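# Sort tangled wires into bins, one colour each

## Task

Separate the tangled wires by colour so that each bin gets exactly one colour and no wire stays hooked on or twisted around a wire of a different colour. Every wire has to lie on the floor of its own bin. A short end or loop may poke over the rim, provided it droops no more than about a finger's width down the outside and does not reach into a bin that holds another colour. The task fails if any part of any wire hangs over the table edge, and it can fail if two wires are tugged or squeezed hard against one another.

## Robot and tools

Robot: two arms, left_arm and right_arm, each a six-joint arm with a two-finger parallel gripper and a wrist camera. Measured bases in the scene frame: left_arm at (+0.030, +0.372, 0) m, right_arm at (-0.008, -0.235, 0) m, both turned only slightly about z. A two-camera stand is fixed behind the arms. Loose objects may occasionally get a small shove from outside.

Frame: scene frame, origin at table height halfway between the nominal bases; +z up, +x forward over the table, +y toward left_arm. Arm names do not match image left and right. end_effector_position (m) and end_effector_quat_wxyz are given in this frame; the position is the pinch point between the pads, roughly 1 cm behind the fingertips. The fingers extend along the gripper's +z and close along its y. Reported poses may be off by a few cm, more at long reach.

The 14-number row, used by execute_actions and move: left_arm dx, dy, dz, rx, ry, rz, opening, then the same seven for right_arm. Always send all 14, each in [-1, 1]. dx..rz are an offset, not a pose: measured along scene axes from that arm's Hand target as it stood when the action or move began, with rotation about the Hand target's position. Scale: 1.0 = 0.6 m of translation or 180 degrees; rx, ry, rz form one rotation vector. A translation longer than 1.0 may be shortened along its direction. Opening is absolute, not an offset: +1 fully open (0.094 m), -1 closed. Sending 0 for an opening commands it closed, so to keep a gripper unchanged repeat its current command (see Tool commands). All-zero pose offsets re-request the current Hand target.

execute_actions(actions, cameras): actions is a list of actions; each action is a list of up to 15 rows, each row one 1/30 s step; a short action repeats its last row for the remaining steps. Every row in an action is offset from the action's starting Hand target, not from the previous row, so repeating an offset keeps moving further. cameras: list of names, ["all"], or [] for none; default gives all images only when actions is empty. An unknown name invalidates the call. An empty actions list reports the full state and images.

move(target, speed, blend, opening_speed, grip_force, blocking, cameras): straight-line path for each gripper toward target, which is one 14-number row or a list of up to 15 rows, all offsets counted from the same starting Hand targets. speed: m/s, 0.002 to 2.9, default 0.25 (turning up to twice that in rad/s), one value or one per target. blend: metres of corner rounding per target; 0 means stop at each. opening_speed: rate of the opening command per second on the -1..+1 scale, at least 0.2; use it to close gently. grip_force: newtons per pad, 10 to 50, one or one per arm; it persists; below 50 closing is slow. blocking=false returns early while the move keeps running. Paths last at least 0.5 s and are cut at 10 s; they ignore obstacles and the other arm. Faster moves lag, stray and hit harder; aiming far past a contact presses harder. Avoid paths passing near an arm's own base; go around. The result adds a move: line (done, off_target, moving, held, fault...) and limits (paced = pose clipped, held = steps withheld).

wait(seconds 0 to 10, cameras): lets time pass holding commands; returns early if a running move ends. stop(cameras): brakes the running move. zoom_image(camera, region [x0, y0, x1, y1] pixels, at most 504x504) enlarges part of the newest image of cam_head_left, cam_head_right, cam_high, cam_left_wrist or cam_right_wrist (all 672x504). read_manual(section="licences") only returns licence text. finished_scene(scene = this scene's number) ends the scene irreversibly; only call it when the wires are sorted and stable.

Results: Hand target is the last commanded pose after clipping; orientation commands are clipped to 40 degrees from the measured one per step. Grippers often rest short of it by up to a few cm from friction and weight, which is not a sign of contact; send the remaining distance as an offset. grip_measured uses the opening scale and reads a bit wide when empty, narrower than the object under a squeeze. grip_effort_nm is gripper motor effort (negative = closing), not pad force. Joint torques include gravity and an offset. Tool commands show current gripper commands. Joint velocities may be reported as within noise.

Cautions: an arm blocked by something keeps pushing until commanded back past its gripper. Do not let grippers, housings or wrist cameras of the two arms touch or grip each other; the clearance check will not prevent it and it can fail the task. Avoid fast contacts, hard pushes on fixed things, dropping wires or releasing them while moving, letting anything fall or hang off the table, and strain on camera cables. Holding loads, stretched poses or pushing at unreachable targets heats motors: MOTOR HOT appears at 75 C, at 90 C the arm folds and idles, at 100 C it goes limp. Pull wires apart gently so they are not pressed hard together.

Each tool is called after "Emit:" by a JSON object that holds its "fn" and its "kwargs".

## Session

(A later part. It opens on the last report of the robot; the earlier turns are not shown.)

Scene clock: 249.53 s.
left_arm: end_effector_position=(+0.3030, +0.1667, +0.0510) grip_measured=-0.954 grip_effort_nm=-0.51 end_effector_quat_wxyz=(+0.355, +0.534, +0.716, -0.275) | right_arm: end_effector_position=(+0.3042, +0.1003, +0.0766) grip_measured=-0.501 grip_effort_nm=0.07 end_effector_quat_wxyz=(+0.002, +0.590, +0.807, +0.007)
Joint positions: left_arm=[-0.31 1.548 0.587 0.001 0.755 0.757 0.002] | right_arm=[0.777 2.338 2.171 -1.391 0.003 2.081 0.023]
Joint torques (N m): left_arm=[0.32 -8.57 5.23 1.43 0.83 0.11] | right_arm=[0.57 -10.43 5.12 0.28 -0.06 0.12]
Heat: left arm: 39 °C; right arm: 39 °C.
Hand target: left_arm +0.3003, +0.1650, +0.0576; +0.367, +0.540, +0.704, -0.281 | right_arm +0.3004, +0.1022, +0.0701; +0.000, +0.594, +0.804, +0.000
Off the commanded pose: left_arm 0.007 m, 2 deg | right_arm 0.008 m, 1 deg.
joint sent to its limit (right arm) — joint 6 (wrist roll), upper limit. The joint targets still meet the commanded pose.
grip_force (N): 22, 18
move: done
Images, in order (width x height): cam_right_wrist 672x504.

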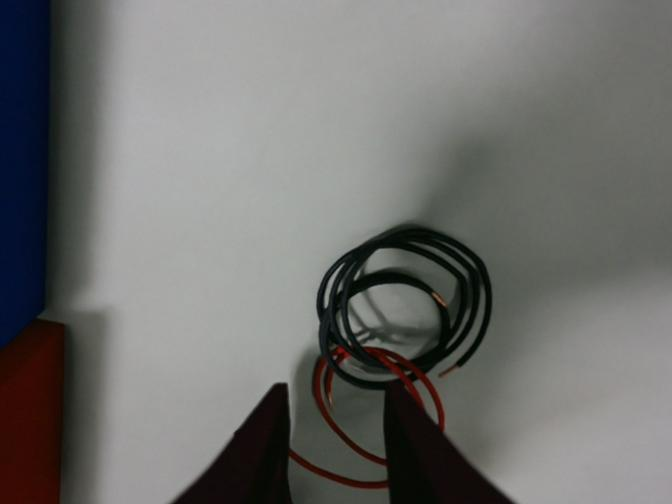

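Emit:
{"fn": "move", "kwargs": {"target": [0,0.0,0,0,0,0,-1,0.004,-0.002,-0.098,0,0,0,-0.5], "cameras": ["cam_right_wrist"], "speed": 0.1}}

Emit:
{"fn": "zoom_image", "kwargs": {"camera": "cam_right_wrist", "region": [200, 254, 504, 504]}}

Scene clock: 250.60 s.
left_arm: end_effector_position=(+0.3030, +0.1667, +0.0510) grip_measured=-0.954 grip_effort_nm=-0.51 end_effector_quat_wxyz=(+0.355, +0.534, +0.716, -0.275) | right_arm: end_effector_position=(+0.3009, +0.0967, +0.0324) grip_measured=-0.501 grip_effort_nm=0.07 end_effector_quat_wxyz=(+0.001, +0.590, +0.807, -0.003)
Joint positions: left_arm=[-0.31 1.548 0.587 0.001 0.755 0.757 0.002] | right_arm=[0.777 2.342 2.002 -1.237 0.003 2.081 0.023]
Joint torques (N m): left_arm=[0.32 -8.57 5.24 1.44 0.83 0.11] | right_arm=[-0.06 -11.4 5.93 0.18 -0.01 -0.01]
Heat: left arm: 39 °C; right arm: 39 °C.
Hand target: left_arm +0.3003, +0.1650, +0.0576; +0.367, +0.540, +0.704, -0.281 | right_arm +0.3010, +0.0968, +0.0338; +0.001, +0.590, +0.807, -0.002 (not the last commanded pose)
Off the commanded pose: left_arm 0.007 m, 2 deg | right_arm 0.022 m, 1 deg.
grip_force (N): 22, 18
move: held (right_arm; a check stopped the path); limits=held
pose unreachable (right arm): on one or more control steps of this call, first in action 0 (counted from 0), this arm could not follow its commanded pose, so it was not sent that pose on those steps. It may still have moved: this result reports where it is.
cause: moving toward the commanded pose would bring a part of the arm too close to another arm (this arm's wrist (the part past joint 4) and the left arm's wrist camera, 10 mm apart when this arm was first held).
Images, in order (width x height): cam_right_wrist 672x504.

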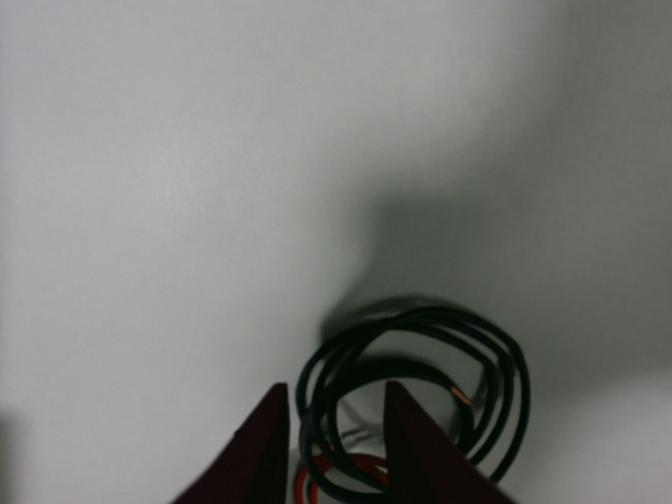

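Scaled by 1.658.

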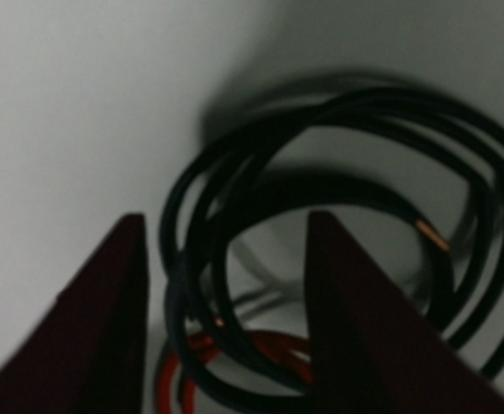

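Emit:
{"fn": "move", "kwargs": {"target": [[0,0.05,0.06,0,0,0,-1,0,0,0,0,0,0,-0.5],[0,0.05,0.06,0,0,0,-1,0.0,0.004,-0.03,0,0,0,-0.5]], "cameras": ["cam_right_wrist"], "speed": 0.07}}

Emit:
{"fn": "zoom_image", "kwargs": {"camera": "cam_right_wrist", "region": [200, 254, 504, 504]}}

Scene clock: 252.97 s.
left_arm: end_effector_position=(+0.2975, +0.1977, +0.0796) grip_measured=-0.954 grip_effort_nm=-0.51 end_effector_quat_wxyz=(+0.351, +0.534, +0.718, -0.276) | right_arm: end_effector_position=(+0.3045, +0.1006, +0.0257) grip_measured=-0.501 grip_effort_nm=0.07 end_effector_quat_wxyz=(+0.003, +0.590, +0.807, +0.009)
Joint positions: left_arm=[-0.188 1.433 0.65 -0.293 0.819 0.907 0.002] | right_arm=[0.777 2.342 1.975 -1.186 0.003 2.081 0.023]
Joint torques (N m): left_arm=[0.42 -7.58 8.38 0.96 0.94 0.11] | right_arm=[0.28 -10.03 4.85 0.31 0.01 0.04]
Heat: left arm: 39 °C; right arm: 40 °C.
Hand target: left_arm +0.3004, +0.1950, +0.0935; +0.367, +0.540, +0.704, -0.281 | right_arm +0.3010, +0.0992, +0.0158; +0.001, +0.590, +0.807, -0.002
Off the commanded pose: left_arm 0.014 m, 3 deg | right_arm 0.011 m, 1 deg.
grip_force (N): 22, 18
move: off_target (left_arm, right_arm)
Images, in order (width x height): cam_right_wrist 672x504.

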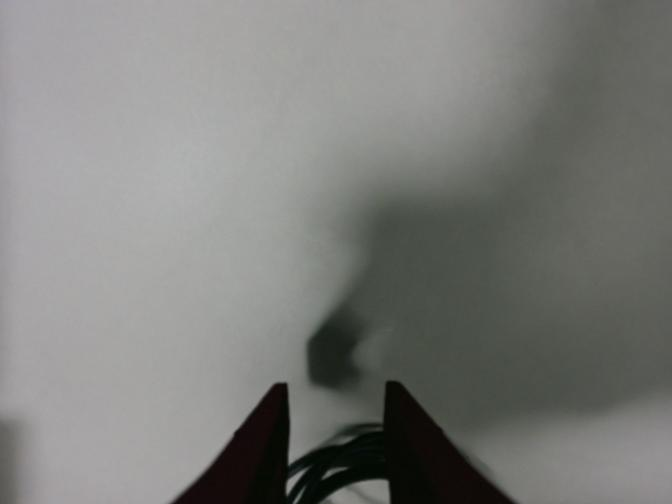

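Scaled by 1.658.

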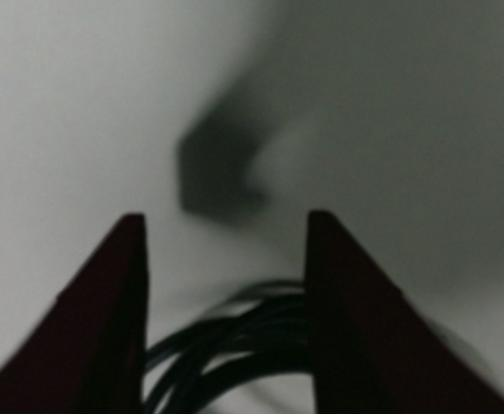

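Emit:
{"fn": "move", "kwargs": {"target": [0,0,0,0,0,0,-1,0,0.0,0.08,0,0,0,-0.95], "cameras": ["cam_right_wrist","cam_left_wrist"], "speed": 0.1}}

Scene clock: 255.27 s.
left_arm: end_effector_position=(+0.2975, +0.1977, +0.0796) grip_measured=-0.954 grip_effort_nm=-0.51 end_effector_quat_wxyz=(+0.351, +0.534, +0.718, -0.276) | right_arm: end_effector_position=(+0.3015, +0.0974, +0.0579) grip_measured=-0.949 grip_effort_nm=-0.08 end_effector_quat_wxyz=(+0.001, +0.590, +0.807, -0.004)
Joint positions: left_arm=[-0.188 1.433 0.65 -0.293 0.819 0.907 0.002] | right_arm=[0.777 2.342 2.103 -1.34 0.003 2.081 0.002]
Joint torques (N m): left_arm=[0.42 -7.58 8.38 0.97 0.94 0.11] | right_arm=[0.29 -11.19 8.06 0.02 0 0.03]
Heat: left arm: 39 °C; right arm: 40 °C.
Hand target: left_arm +0.3004, +0.1950, +0.0935; +0.367, +0.540, +0.704, -0.281 | right_arm +0.3010, +0.0992, +0.0638; +0.001, +0.590, +0.807, -0.002
Off the commanded pose: left_arm 0.014 m, 3 deg | right_arm 0.006 m, 0 deg.
grip_force (N): 22, 18
move: off_target (left_arm)
Images, in order (width x height): cam_left_wrist 672x504, cam_right_wrist 672x504.

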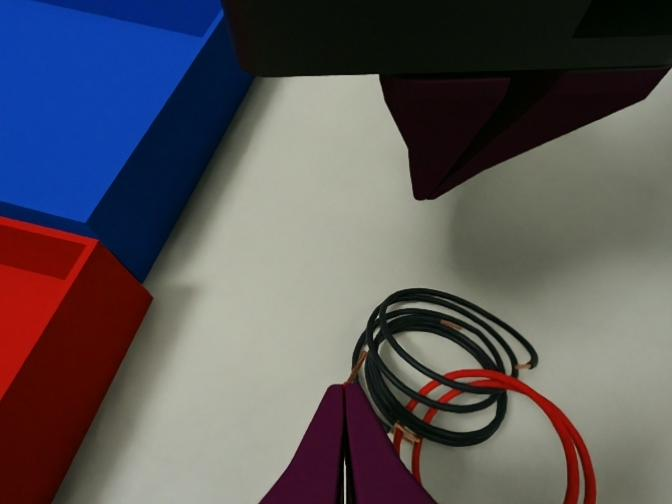

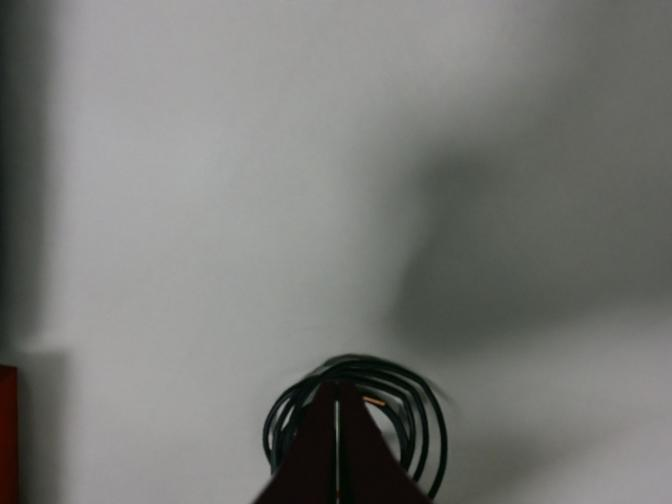

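Emit:
{"fn": "move", "kwargs": {"target": [[0,0.0,0,0,0,0,-1,0,-0.15,0.12,0,0,0,-0.95],[0,0.04,0.05,0,0,0,-1,-0.06,-0.16,0.1,-0.0249,-0.385,0.6906,-0.5]], "cameras": ["cam_right_wrist","cam_left_wrist"], "speed": [0.15,0.5], "blend": [0.03,0]}}

Scene clock: 261.00 s.
left_arm: end_effector_position=(+0.2978, +0.2212, +0.1077) grip_measured=-0.954 grip_effort_nm=-0.51 end_effector_quat_wxyz=(+0.347, +0.535, +0.718, -0.278) | right_arm: end_effector_position=(+0.2644, +0.0009, +0.1216) grip_measured=-0.501 grip_effort_nm=0.07 end_effector_quat_wxyz=(+0.388, -0.471, +0.755, +0.242)
Joint positions: left_arm=[-0.087 1.392 0.759 -0.556 0.862 1.049 0.002] | right_arm=[0.416 1.297 0.654 -0.093 -0.519 -0.422 0.023]
Joint torques (N m): left_arm=[0.51 -7.77 8.72 0.75 1.01 0.11] | right_arm=[-0.51 -3.28 6.75 1.57 -0.43 -0.11]
Heat: left arm: 39 °C; right arm: 40 °C.
Hand target: left_arm +0.3004, +0.2190, +0.1237; +0.367, +0.540, +0.703, -0.281 | right_arm +0.2649, +0.0032, +0.1238; +0.392, -0.476, +0.747, +0.248
Off the commanded pose: left_arm 0.016 m, 3 deg | right_arm 0.003 m, 1 deg.
grip_force (N): 22, 18
move: off_target (left_arm)
Images, in order (width x height): cam_left_wrist 672x504, cam_right_wrist 672x504.

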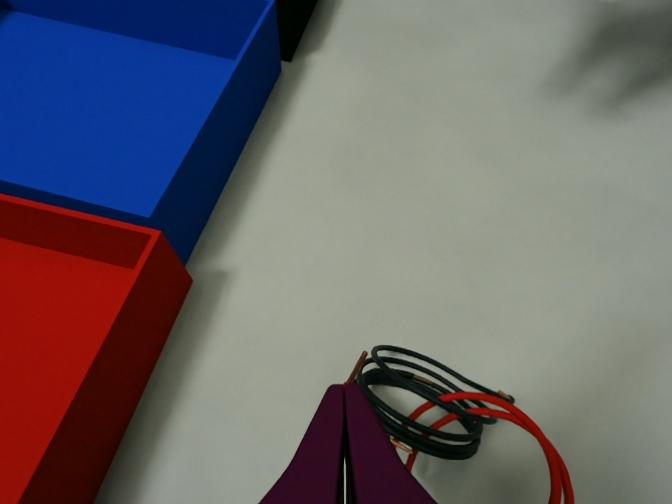

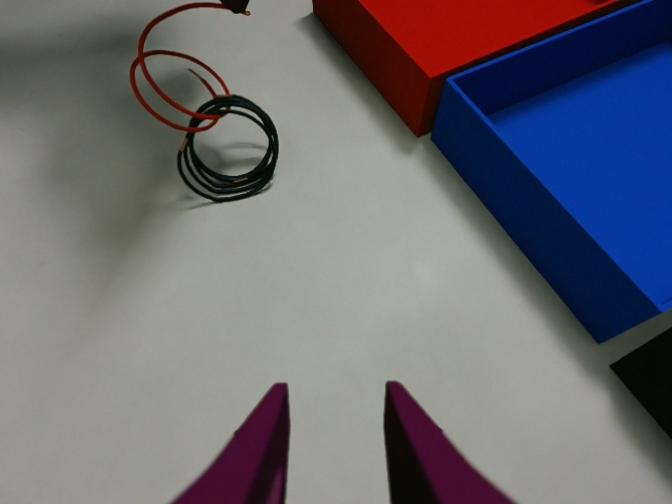

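Emit:
{"fn": "move", "kwargs": {"target": [0,0,0,0,0,0,-1,0.0388,0.233,-0.112,0,0,0,-0.5], "cameras": ["cam_right_wrist"], "speed": 0.12}}

Scene clock: 263.40 s.
left_arm: end_effector_position=(+0.2978, +0.2212, +0.1077) grip_measured=-0.954 grip_effort_nm=-0.51 end_effector_quat_wxyz=(+0.347, +0.535, +0.718, -0.278) | right_arm: end_effector_position=(+0.2816, +0.1354, +0.0495) grip_measured=-0.501 grip_effort_nm=0.07 end_effector_quat_wxyz=(+0.379, -0.480, +0.752, +0.245)
Joint positions: left_arm=[-0.087 1.392 0.759 -0.556 0.862 1.049 0.002] | right_arm=[0.758 1.845 0.849 0.334 -0.272 -0.202 0.023]
Joint torques (N m): left_arm=[0.51 -7.79 8.7 0.75 1.01 0.11] | right_arm=[0.14 -6.61 7.98 1.74 -0.07 0.09]
Heat: left arm: 40 °C; right arm: 39 °C.
Hand target: left_arm +0.3004, +0.2190, +0.1237; +0.367, +0.540, +0.703, -0.281 | right_arm +0.2883, +0.1429, +0.0564; +0.392, -0.476, +0.747, +0.248
Off the commanded pose: left_arm 0.016 m, 3 deg | right_arm 0.012 m, 2 deg.
grip_force (N): 22, 18
move: off_target (left_arm, right_arm)
Images, in order (width x height): cam_right_wrist 672x504.

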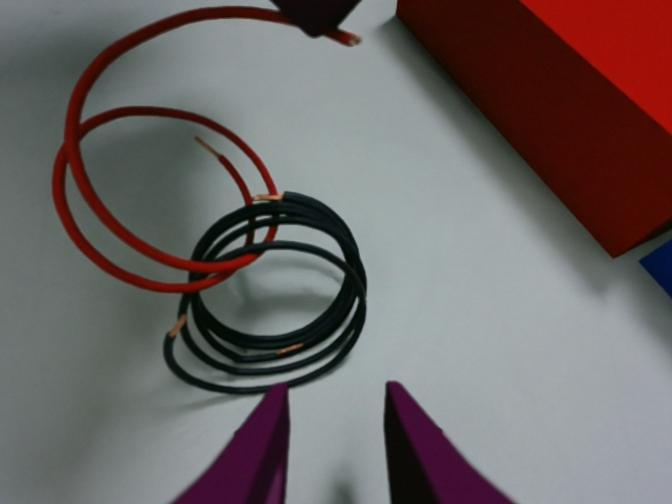

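Emit:
{"fn": "move", "kwargs": {"target": [[0,0.0,0,0,0,0,-1,0.0428,0.0718,-0.03,0,0,0,-0.5],[0,0.0,0,0,0,0,-1,0.0428,0.0718,-0.05,0,0,0,-0.5]], "cameras": ["cam_right_wrist"], "speed": 0.08}}

Scene clock: 265.47 s.
left_arm: end_effector_position=(+0.2978, +0.2212, +0.1077) grip_measured=-0.954 grip_effort_nm=-0.51 end_effector_quat_wxyz=(+0.347, +0.535, +0.718, -0.278) | right_arm: end_effector_position=(+0.3111, +0.1799, +0.0234) grip_measured=-0.501 grip_effort_nm=0.07 end_effector_quat_wxyz=(+0.384, -0.479, +0.751, +0.245)
Joint positions: left_arm=[-0.087 1.392 0.759 -0.556 0.862 1.049 0.002] | right_arm=[0.785 2.075 1.05 0.376 -0.248 -0.184 0.023]
Joint torques (N m): left_arm=[0.51 -7.79 8.7 0.75 1.01 0.11] | right_arm=[0.4 -8.38 6.99 1.74 -0.07 0.09]
Heat: left arm: 40 °C; right arm: 39 °C.
Hand target: left_arm +0.3004, +0.2190, +0.1237; +0.367, +0.540, +0.703, -0.281 | right_arm +0.3140, +0.1860, +0.0265; +0.392, -0.476, +0.747, +0.248
Off the commanded pose: left_arm 0.016 m, 3 deg | right_arm 0.007 m, 1 deg.
grip_force (N): 22, 18
move: off_target (left_arm)
Images, in order (width x height): cam_right_wrist 672x504.

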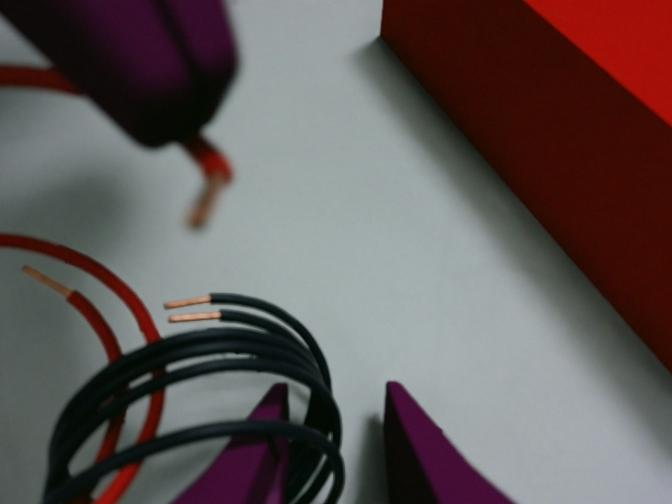

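Emit:
{"fn": "move", "kwargs": {"target": [0,0,0,0,0,0,-1,0,0,0,0,0,0,-1], "grip_force": [30, 30], "cameras": ["all"]}}

Scene clock: 268.07 s.
left_arm: end_effector_position=(+0.2978, +0.2211, +0.1078) grip_measured=-0.967 grip_effort_nm=-0.65 end_effector_quat_wxyz=(+0.347, +0.535, +0.718, -0.278) | right_arm: end_effector_position=(+0.3115, +0.1803, +0.0242) grip_measured=-0.903 grip_effort_nm=-0.61 end_effector_quat_wxyz=(+0.385, -0.478, +0.750, +0.245)
Joint positions: left_arm=[-0.087 1.392 0.759 -0.556 0.863 1.049 0.002] | right_arm=[0.785 2.075 1.05 0.38 -0.248 -0.184 0.005]
Joint torques (N m): left_arm=[0.51 -7.79 8.72 0.75 1 0.11] | right_arm=[0.43 -8.32 6.98 1.7 -0.06 0.09]
Heat: left arm: 40 °C; right arm: 39 °C.
Hand target: left_arm +0.3004, +0.2190, +0.1237; +0.367, +0.540, +0.703, -0.281 | right_arm +0.3140, +0.1860, +0.0265; +0.392, -0.476, +0.747, +0.248
Off the commanded pose: left_arm 0.016 m, 3 deg | right_arm 0.007 m, 1 deg.
grip_force (N): 30, 30
move: off_target (left_arm)

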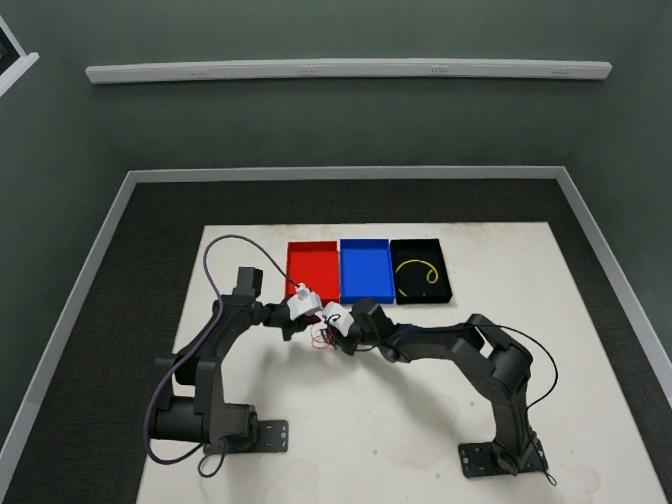

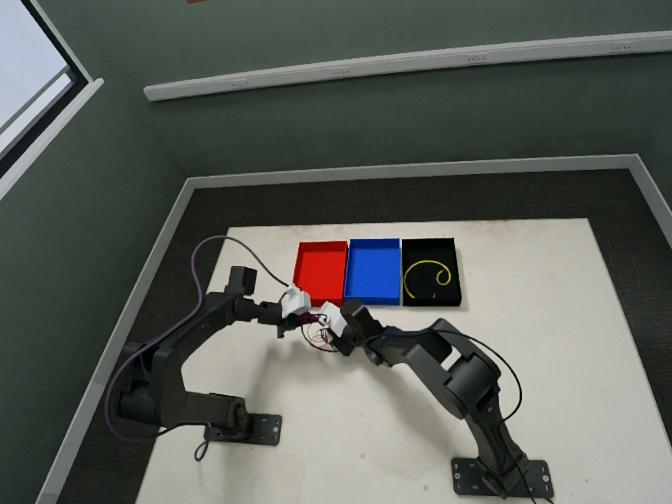

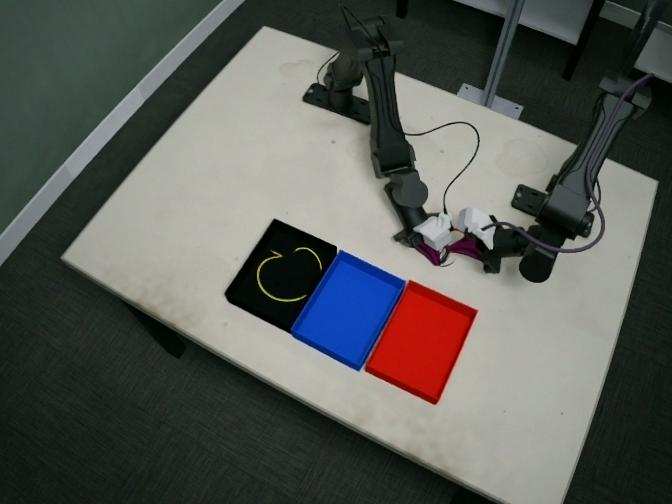

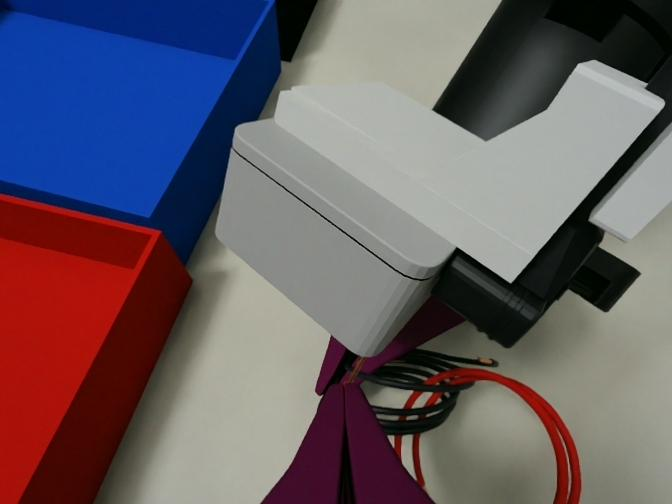

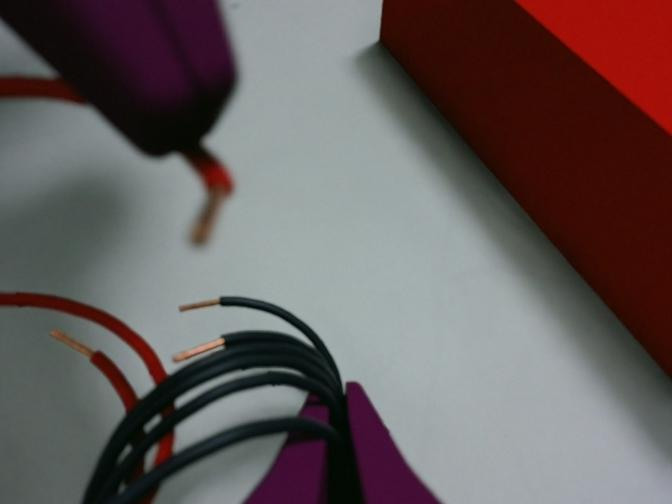

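Emit:
{"fn": "move", "kwargs": {"target": [0,0.08,0.15,0,0,0,-1,0,0,0.02,0,0,0,-1], "speed": 0.06, "cameras": ["cam_right_wrist","cam_left_wrist"]}}

Emit:
{"fn": "move", "kwargs": {"target": [0,0.12,0.10,0,0,0,-1,0,0,0,0,0,0,-1], "speed": 0.06, "cameras": ["cam_right_wrist","cam_left_wrist"]}}

Scene clock: 271.20 s.
left_arm: end_effector_position=(+0.2983, +0.2693, +0.2052) grip_measured=-0.967 grip_effort_nm=-0.65 end_effector_quat_wxyz=(+0.355, +0.540, +0.713, -0.271) | right_arm: end_effector_position=(+0.3114, +0.1802, +0.0237) grip_measured=-0.906 grip_effort_nm=-0.67 end_effector_quat_wxyz=(+0.383, -0.478, +0.751, +0.245)
Joint positions: left_arm=[0.12 1.382 1.161 -1.197 0.918 1.375 0.002] | right_arm=[0.785 2.075 1.054 0.371 -0.248 -0.183 0.004]
Joint torques (N m): left_arm=[0.42 -4.7 8.66 0.31 1.09 0.11] | right_arm=[0.44 -10.86 7.58 1.4 -0.05 0.07]
Motor temperatures (°C): left_arm=[24 35 40 33 27 22 25] | right_arm=[26 38 33 30 25 25 23]
Heat: left arm: 40 °C; right arm: 38 °C.
Hand target: left_arm +0.3005, +0.2671, +0.2135; +0.367, +0.540, +0.704, -0.281 | right_arm +0.3140, +0.1860, +0.0385; +0.392, -0.476, +0.747, +0.248
Off the commanded pose: left_arm 0.009 m, 2 deg | right_arm 0.016 m, 1 deg.
grip_force (N): 30, 30
move: off_target (right_arm)
Images, in order (width x height): cam_left_wrist 672x504, cam_right_wrist 672x504.

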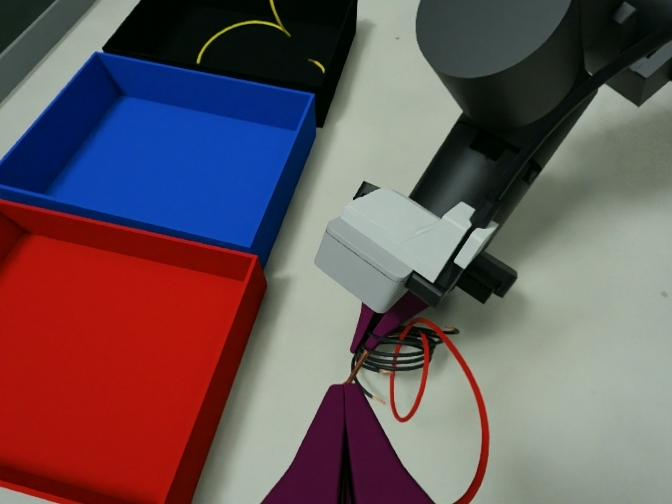

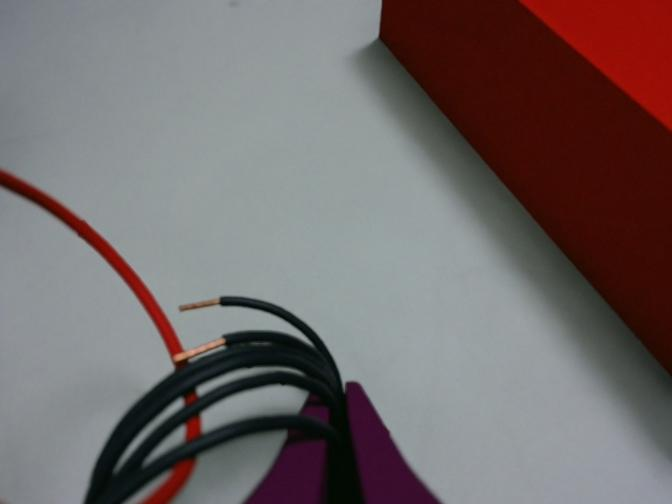

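Scene clock: 273.13 s.
left_arm: end_effector_position=(+0.3019, +0.3408, +0.2606) grip_measured=-0.967 grip_effort_nm=-0.65 end_effector_quat_wxyz=(+0.388, +0.511, +0.735, -0.220) | right_arm: end_effector_position=(+0.3114, +0.1802, +0.0237) grip_measured=-0.906 grip_effort_nm=-0.67 end_effector_quat_wxyz=(+0.383, -0.478, +0.751, +0.245)
Joint positions: left_arm=[0.403 1.441 1.437 -1.55 0.925 1.643 0.002] | right_arm=[0.785 2.075 1.054 0.371 -0.248 -0.183 0.004]
Joint torques (N m): left_arm=[0.4 -7.41 8.06 0.05 1 0] | right_arm=[0.4 -10.89 7.58 1.39 -0.07 0.07]
Heat: left arm: 40 °C; right arm: 38 °C.
Hand target: left_arm +0.3004, +0.3390, +0.2736; +0.367, +0.540, +0.704, -0.281 | right_arm +0.3140, +0.1860, +0.0385; +0.392, -0.476, +0.747, +0.248
Off the commanded pose: left_arm 0.013 m, 9 deg | right_arm 0.016 m, 1 deg.
joint sent to its limit (left arm) — joint 4 (wrist pitch), lower limit. The joint targets are off in orientation, not in position.
grip_force (N): 30, 30
move: off_target (left_arm, right_arm)
Images, in order (width x height): cam_left_wrist 672x504, cam_right_wrist 672x504.

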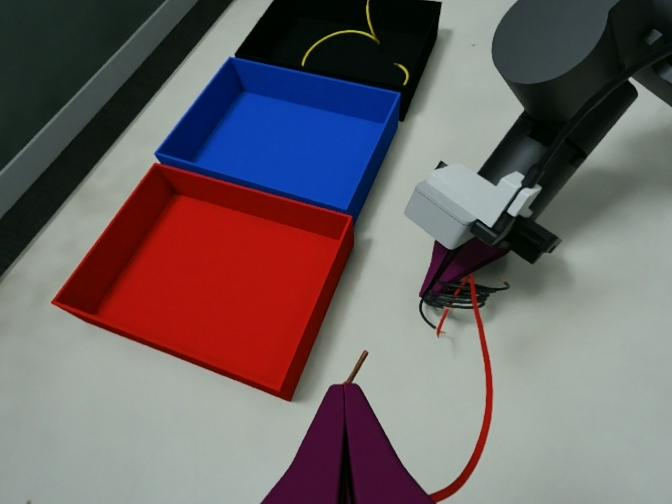

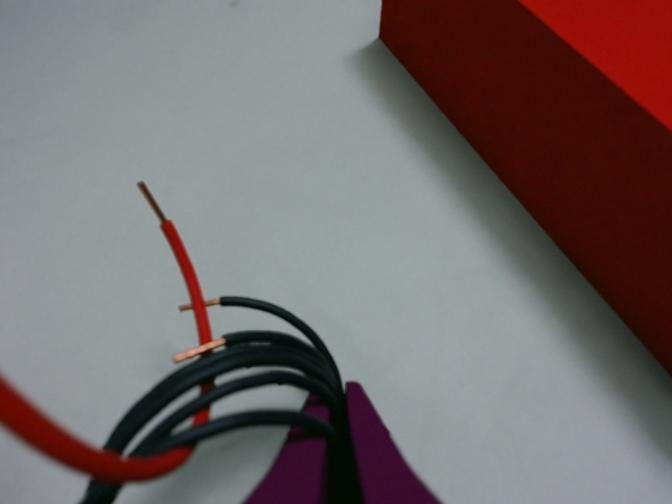

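Emit:
{"fn": "move", "kwargs": {"target": [-0.02,0.1,0.1,0,0,0,-1,0,0,0,0,0,0,-1], "speed": 0.06, "cameras": ["all"]}}

Scene clock: 275.10 s.
left_arm: end_effector_position=(+0.2912, +0.4038, +0.3208) grip_measured=-0.967 grip_effort_nm=-0.65 end_effector_quat_wxyz=(+0.455, +0.443, +0.769, -0.070) | right_arm: end_effector_position=(+0.3113, +0.1802, +0.0236) grip_measured=-0.906 grip_effort_nm=-0.67 end_effector_quat_wxyz=(+0.383, -0.478, +0.752, +0.245)
Joint positions: left_arm=[0.664 1.307 1.558 -1.551 0.929 1.606 0.002] | right_arm=[0.785 2.075 1.054 0.37 -0.248 -0.183 0.004]
Joint torques (N m): left_arm=[0.4 -5.49 7.82 0.53 1.07 -0.11] | right_arm=[0.4 -10.86 7.6 1.39 -0.06 0.08]
Heat: left arm: 40 °C; right arm: 39 °C.
Hand target: left_arm +0.2884, +0.3990, +0.3336; +0.367, +0.540, +0.704, -0.281 | right_arm +0.3140, +0.1860, +0.0385; +0.392, -0.476, +0.747, +0.248
Off the commanded pose: left_arm 0.014 m, 30 deg | right_arm 0.016 m, 1 deg.
joint sent to its limit (left arm) — joint 4 (wrist pitch), lower limit. The joint targets are off in orientation, not in position.
grip_force (N): 30, 30
move: off_target (left_arm, right_arm)

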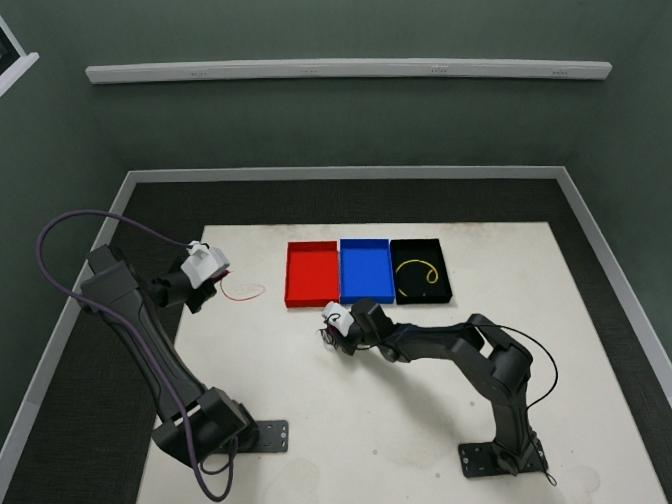

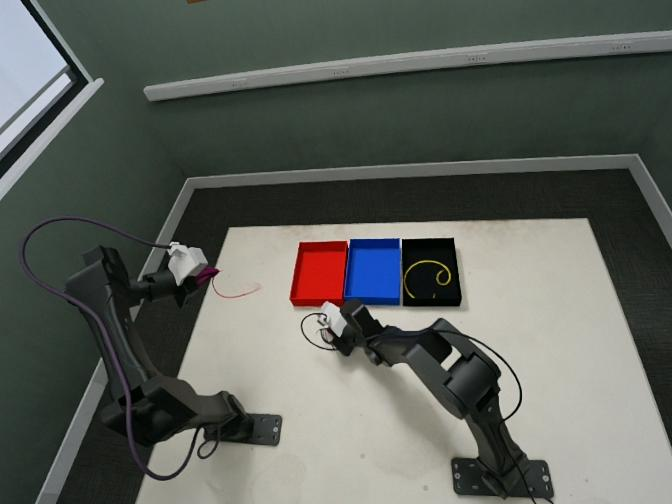

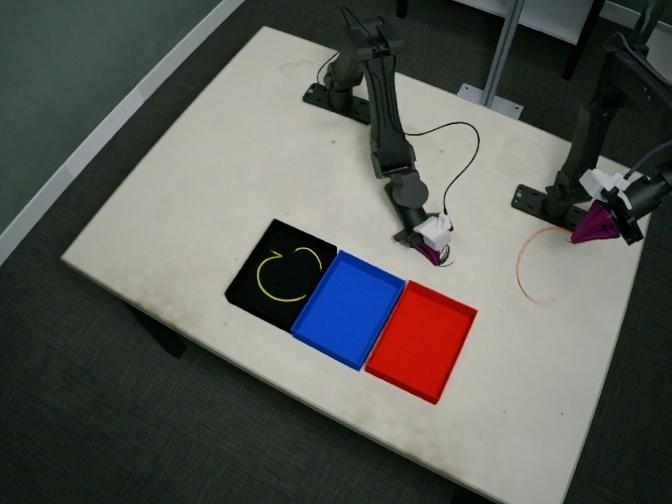

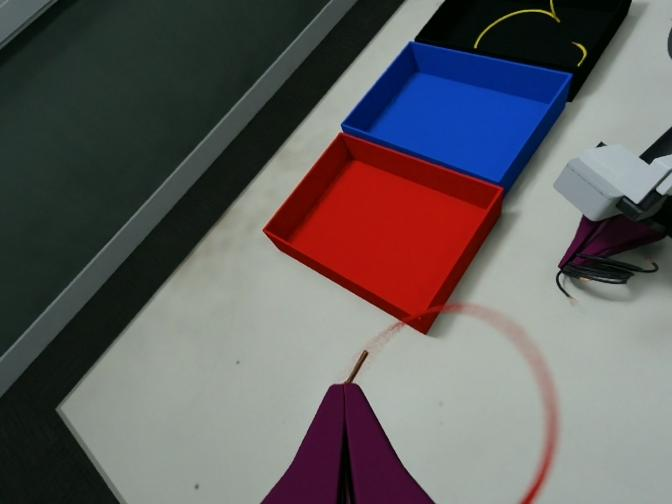

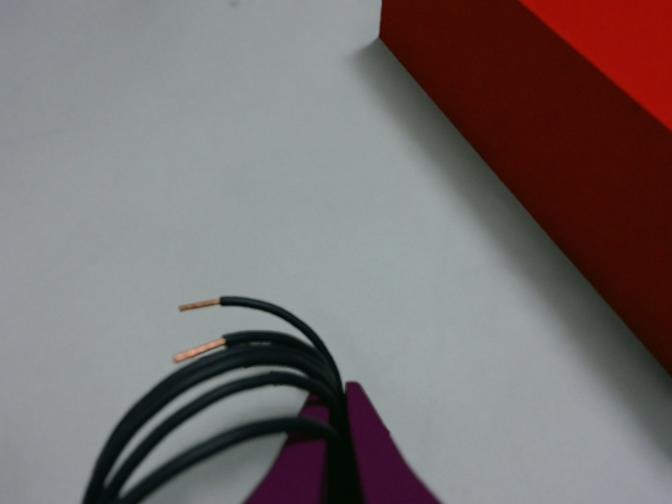

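Emit:
{"fn": "move", "kwargs": {"target": [0.186,-0.165,0.05,0,0,0.194,-1,0,-0.15,0.25,0,0,0,-1], "speed": 0.12, "cameras": ["all"]}}

Scene clock: 278.17 s.
left_arm: end_effector_position=(+0.3967, +0.3009, +0.3578) grip_measured=-0.967 grip_effort_nm=-0.65 end_effector_quat_wxyz=(+0.428, +0.304, +0.836, -0.160) | right_arm: end_effector_position=(+0.3131, +0.0932, +0.1695) grip_measured=-0.906 grip_effort_nm=-0.67 end_effector_quat_wxyz=(+0.376, -0.471, +0.761, +0.241)
Joint positions: left_arm=[0.058 1.467 1.777 -1.107 0.622 0.529 0.002] | right_arm=[0.607 1.598 1.121 -0.226 -0.374 -0.285 0.004]
Joint torques (N m): left_arm=[-0.4 -5.72 8.79 1.67 0.36 -0.12] | right_arm=[-0.42 -8.1 9.29 1.45 -0.35 -0.11]
Heat: left arm: 41 °C; right arm: 39 °C.
Hand target: left_arm +0.4000, +0.3000, +0.3635; +0.434, +0.304, +0.833, -0.158 | right_arm +0.3140, +0.0960, +0.1884; +0.392, -0.476, +0.747, +0.248
Off the commanded pose: left_arm 0.007 m, 1 deg | right_arm 0.019 m, 3 deg.
grip_force (N): 30, 30
move: off_target (right_arm)

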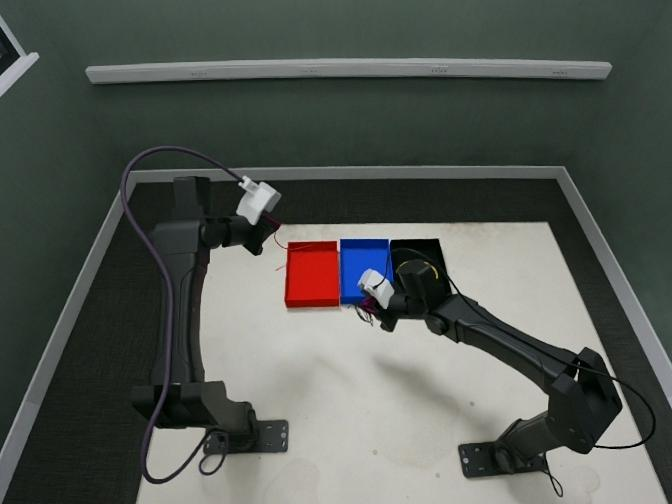

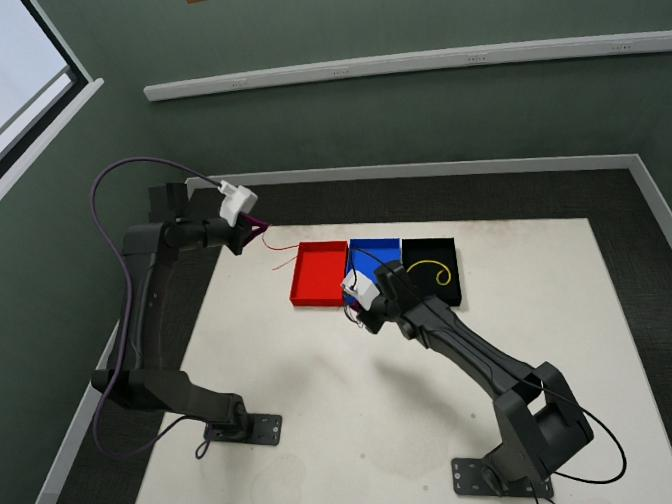

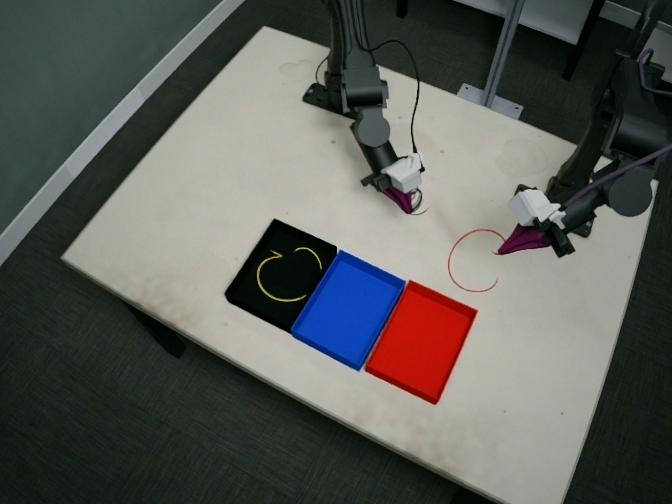

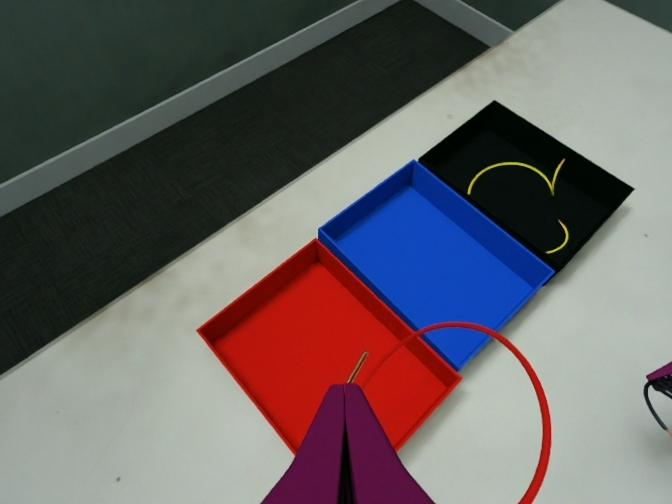

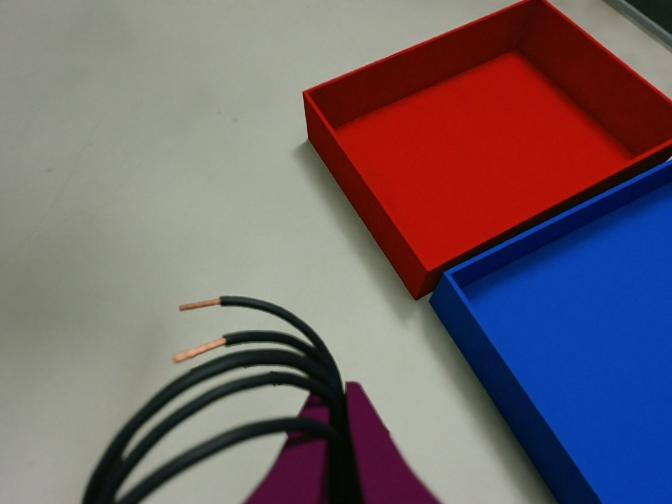

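Emit:
{"fn": "move", "kwargs": {"target": [0.183,0.03,-0.1,0,0,0,-1,0.3,-0.1,0,0,0,-0.25,-1], "speed": 0.15, "cameras": ["all"]}}

Scene clock: 281.70 s.
left_arm: end_effector_position=(+0.5040, +0.3169, +0.2979) grip_measured=-0.967 grip_effort_nm=-0.65 end_effector_quat_wxyz=(+0.424, +0.297, +0.840, -0.160) | right_arm: end_effector_position=(+0.4870, +0.0373, +0.1833) grip_measured=-0.906 grip_effort_nm=-0.67 end_effector_quat_wxyz=(+0.452, -0.163, +0.873, +0.082)
Joint positions: left_arm=[0.071 1.788 1.865 -0.887 0.621 0.529 0.002] | right_arm=[0.505 1.932 1.545 -0.238 0.149 0.101 0.004]
Joint torques (N m): left_arm=[0.47 -9.66 9.81 1.68 0.55 0.1] | right_arm=[-0.53 -8.46 10.04 1.53 0.17 0.1]
Heat: left arm: 41 °C; right arm: 38 °C.
Hand target: left_arm +0.5098, +0.3181, +0.3036; +0.434, +0.304, +0.833, -0.158 | right_arm +0.4939, +0.0361, +0.1885; +0.457, -0.154, +0.873, +0.079
Off the commanded pose: left_arm 0.008 m, 2 deg | right_arm 0.009 m, 1 deg.
grip_force (N): 30, 30
move: done

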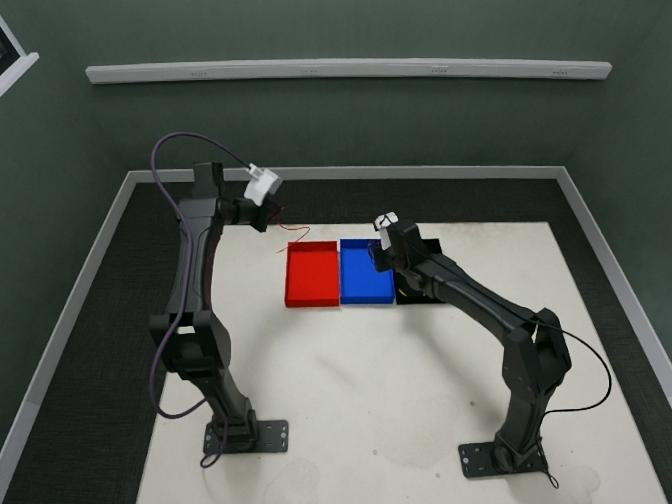

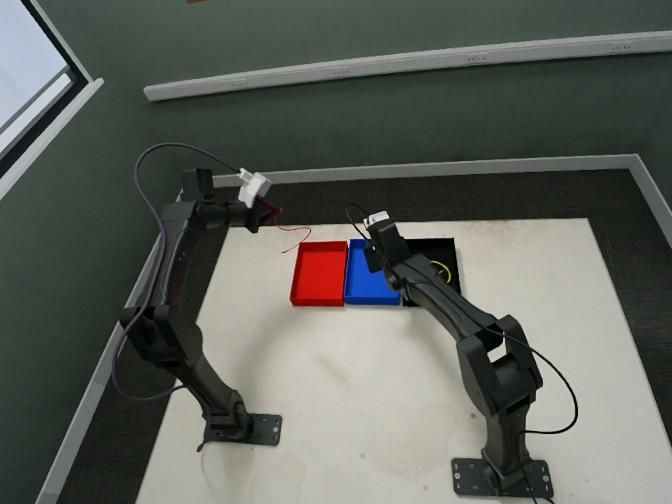

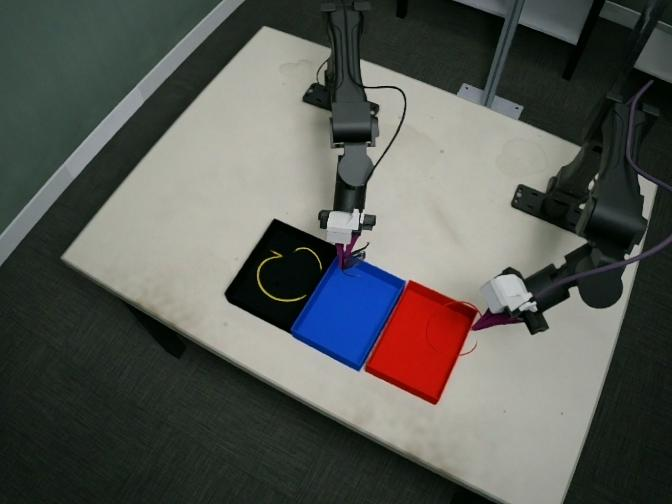

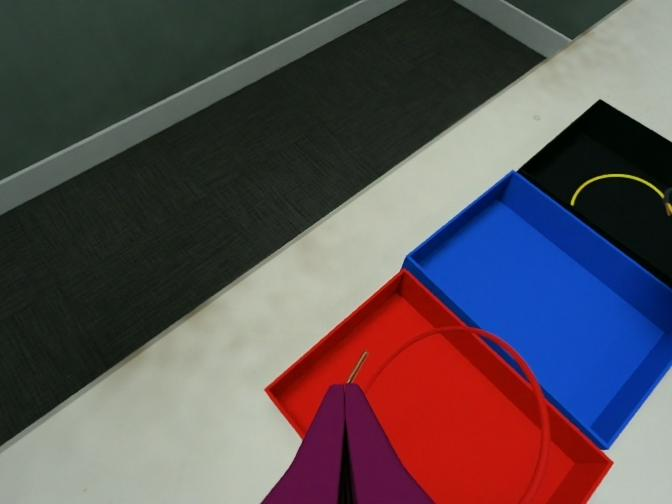

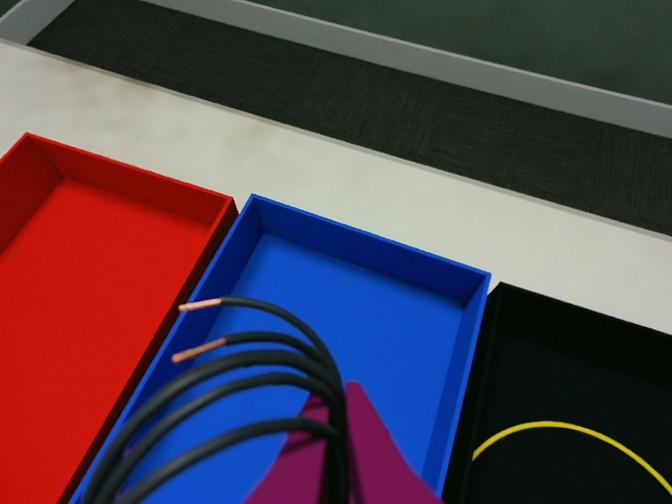

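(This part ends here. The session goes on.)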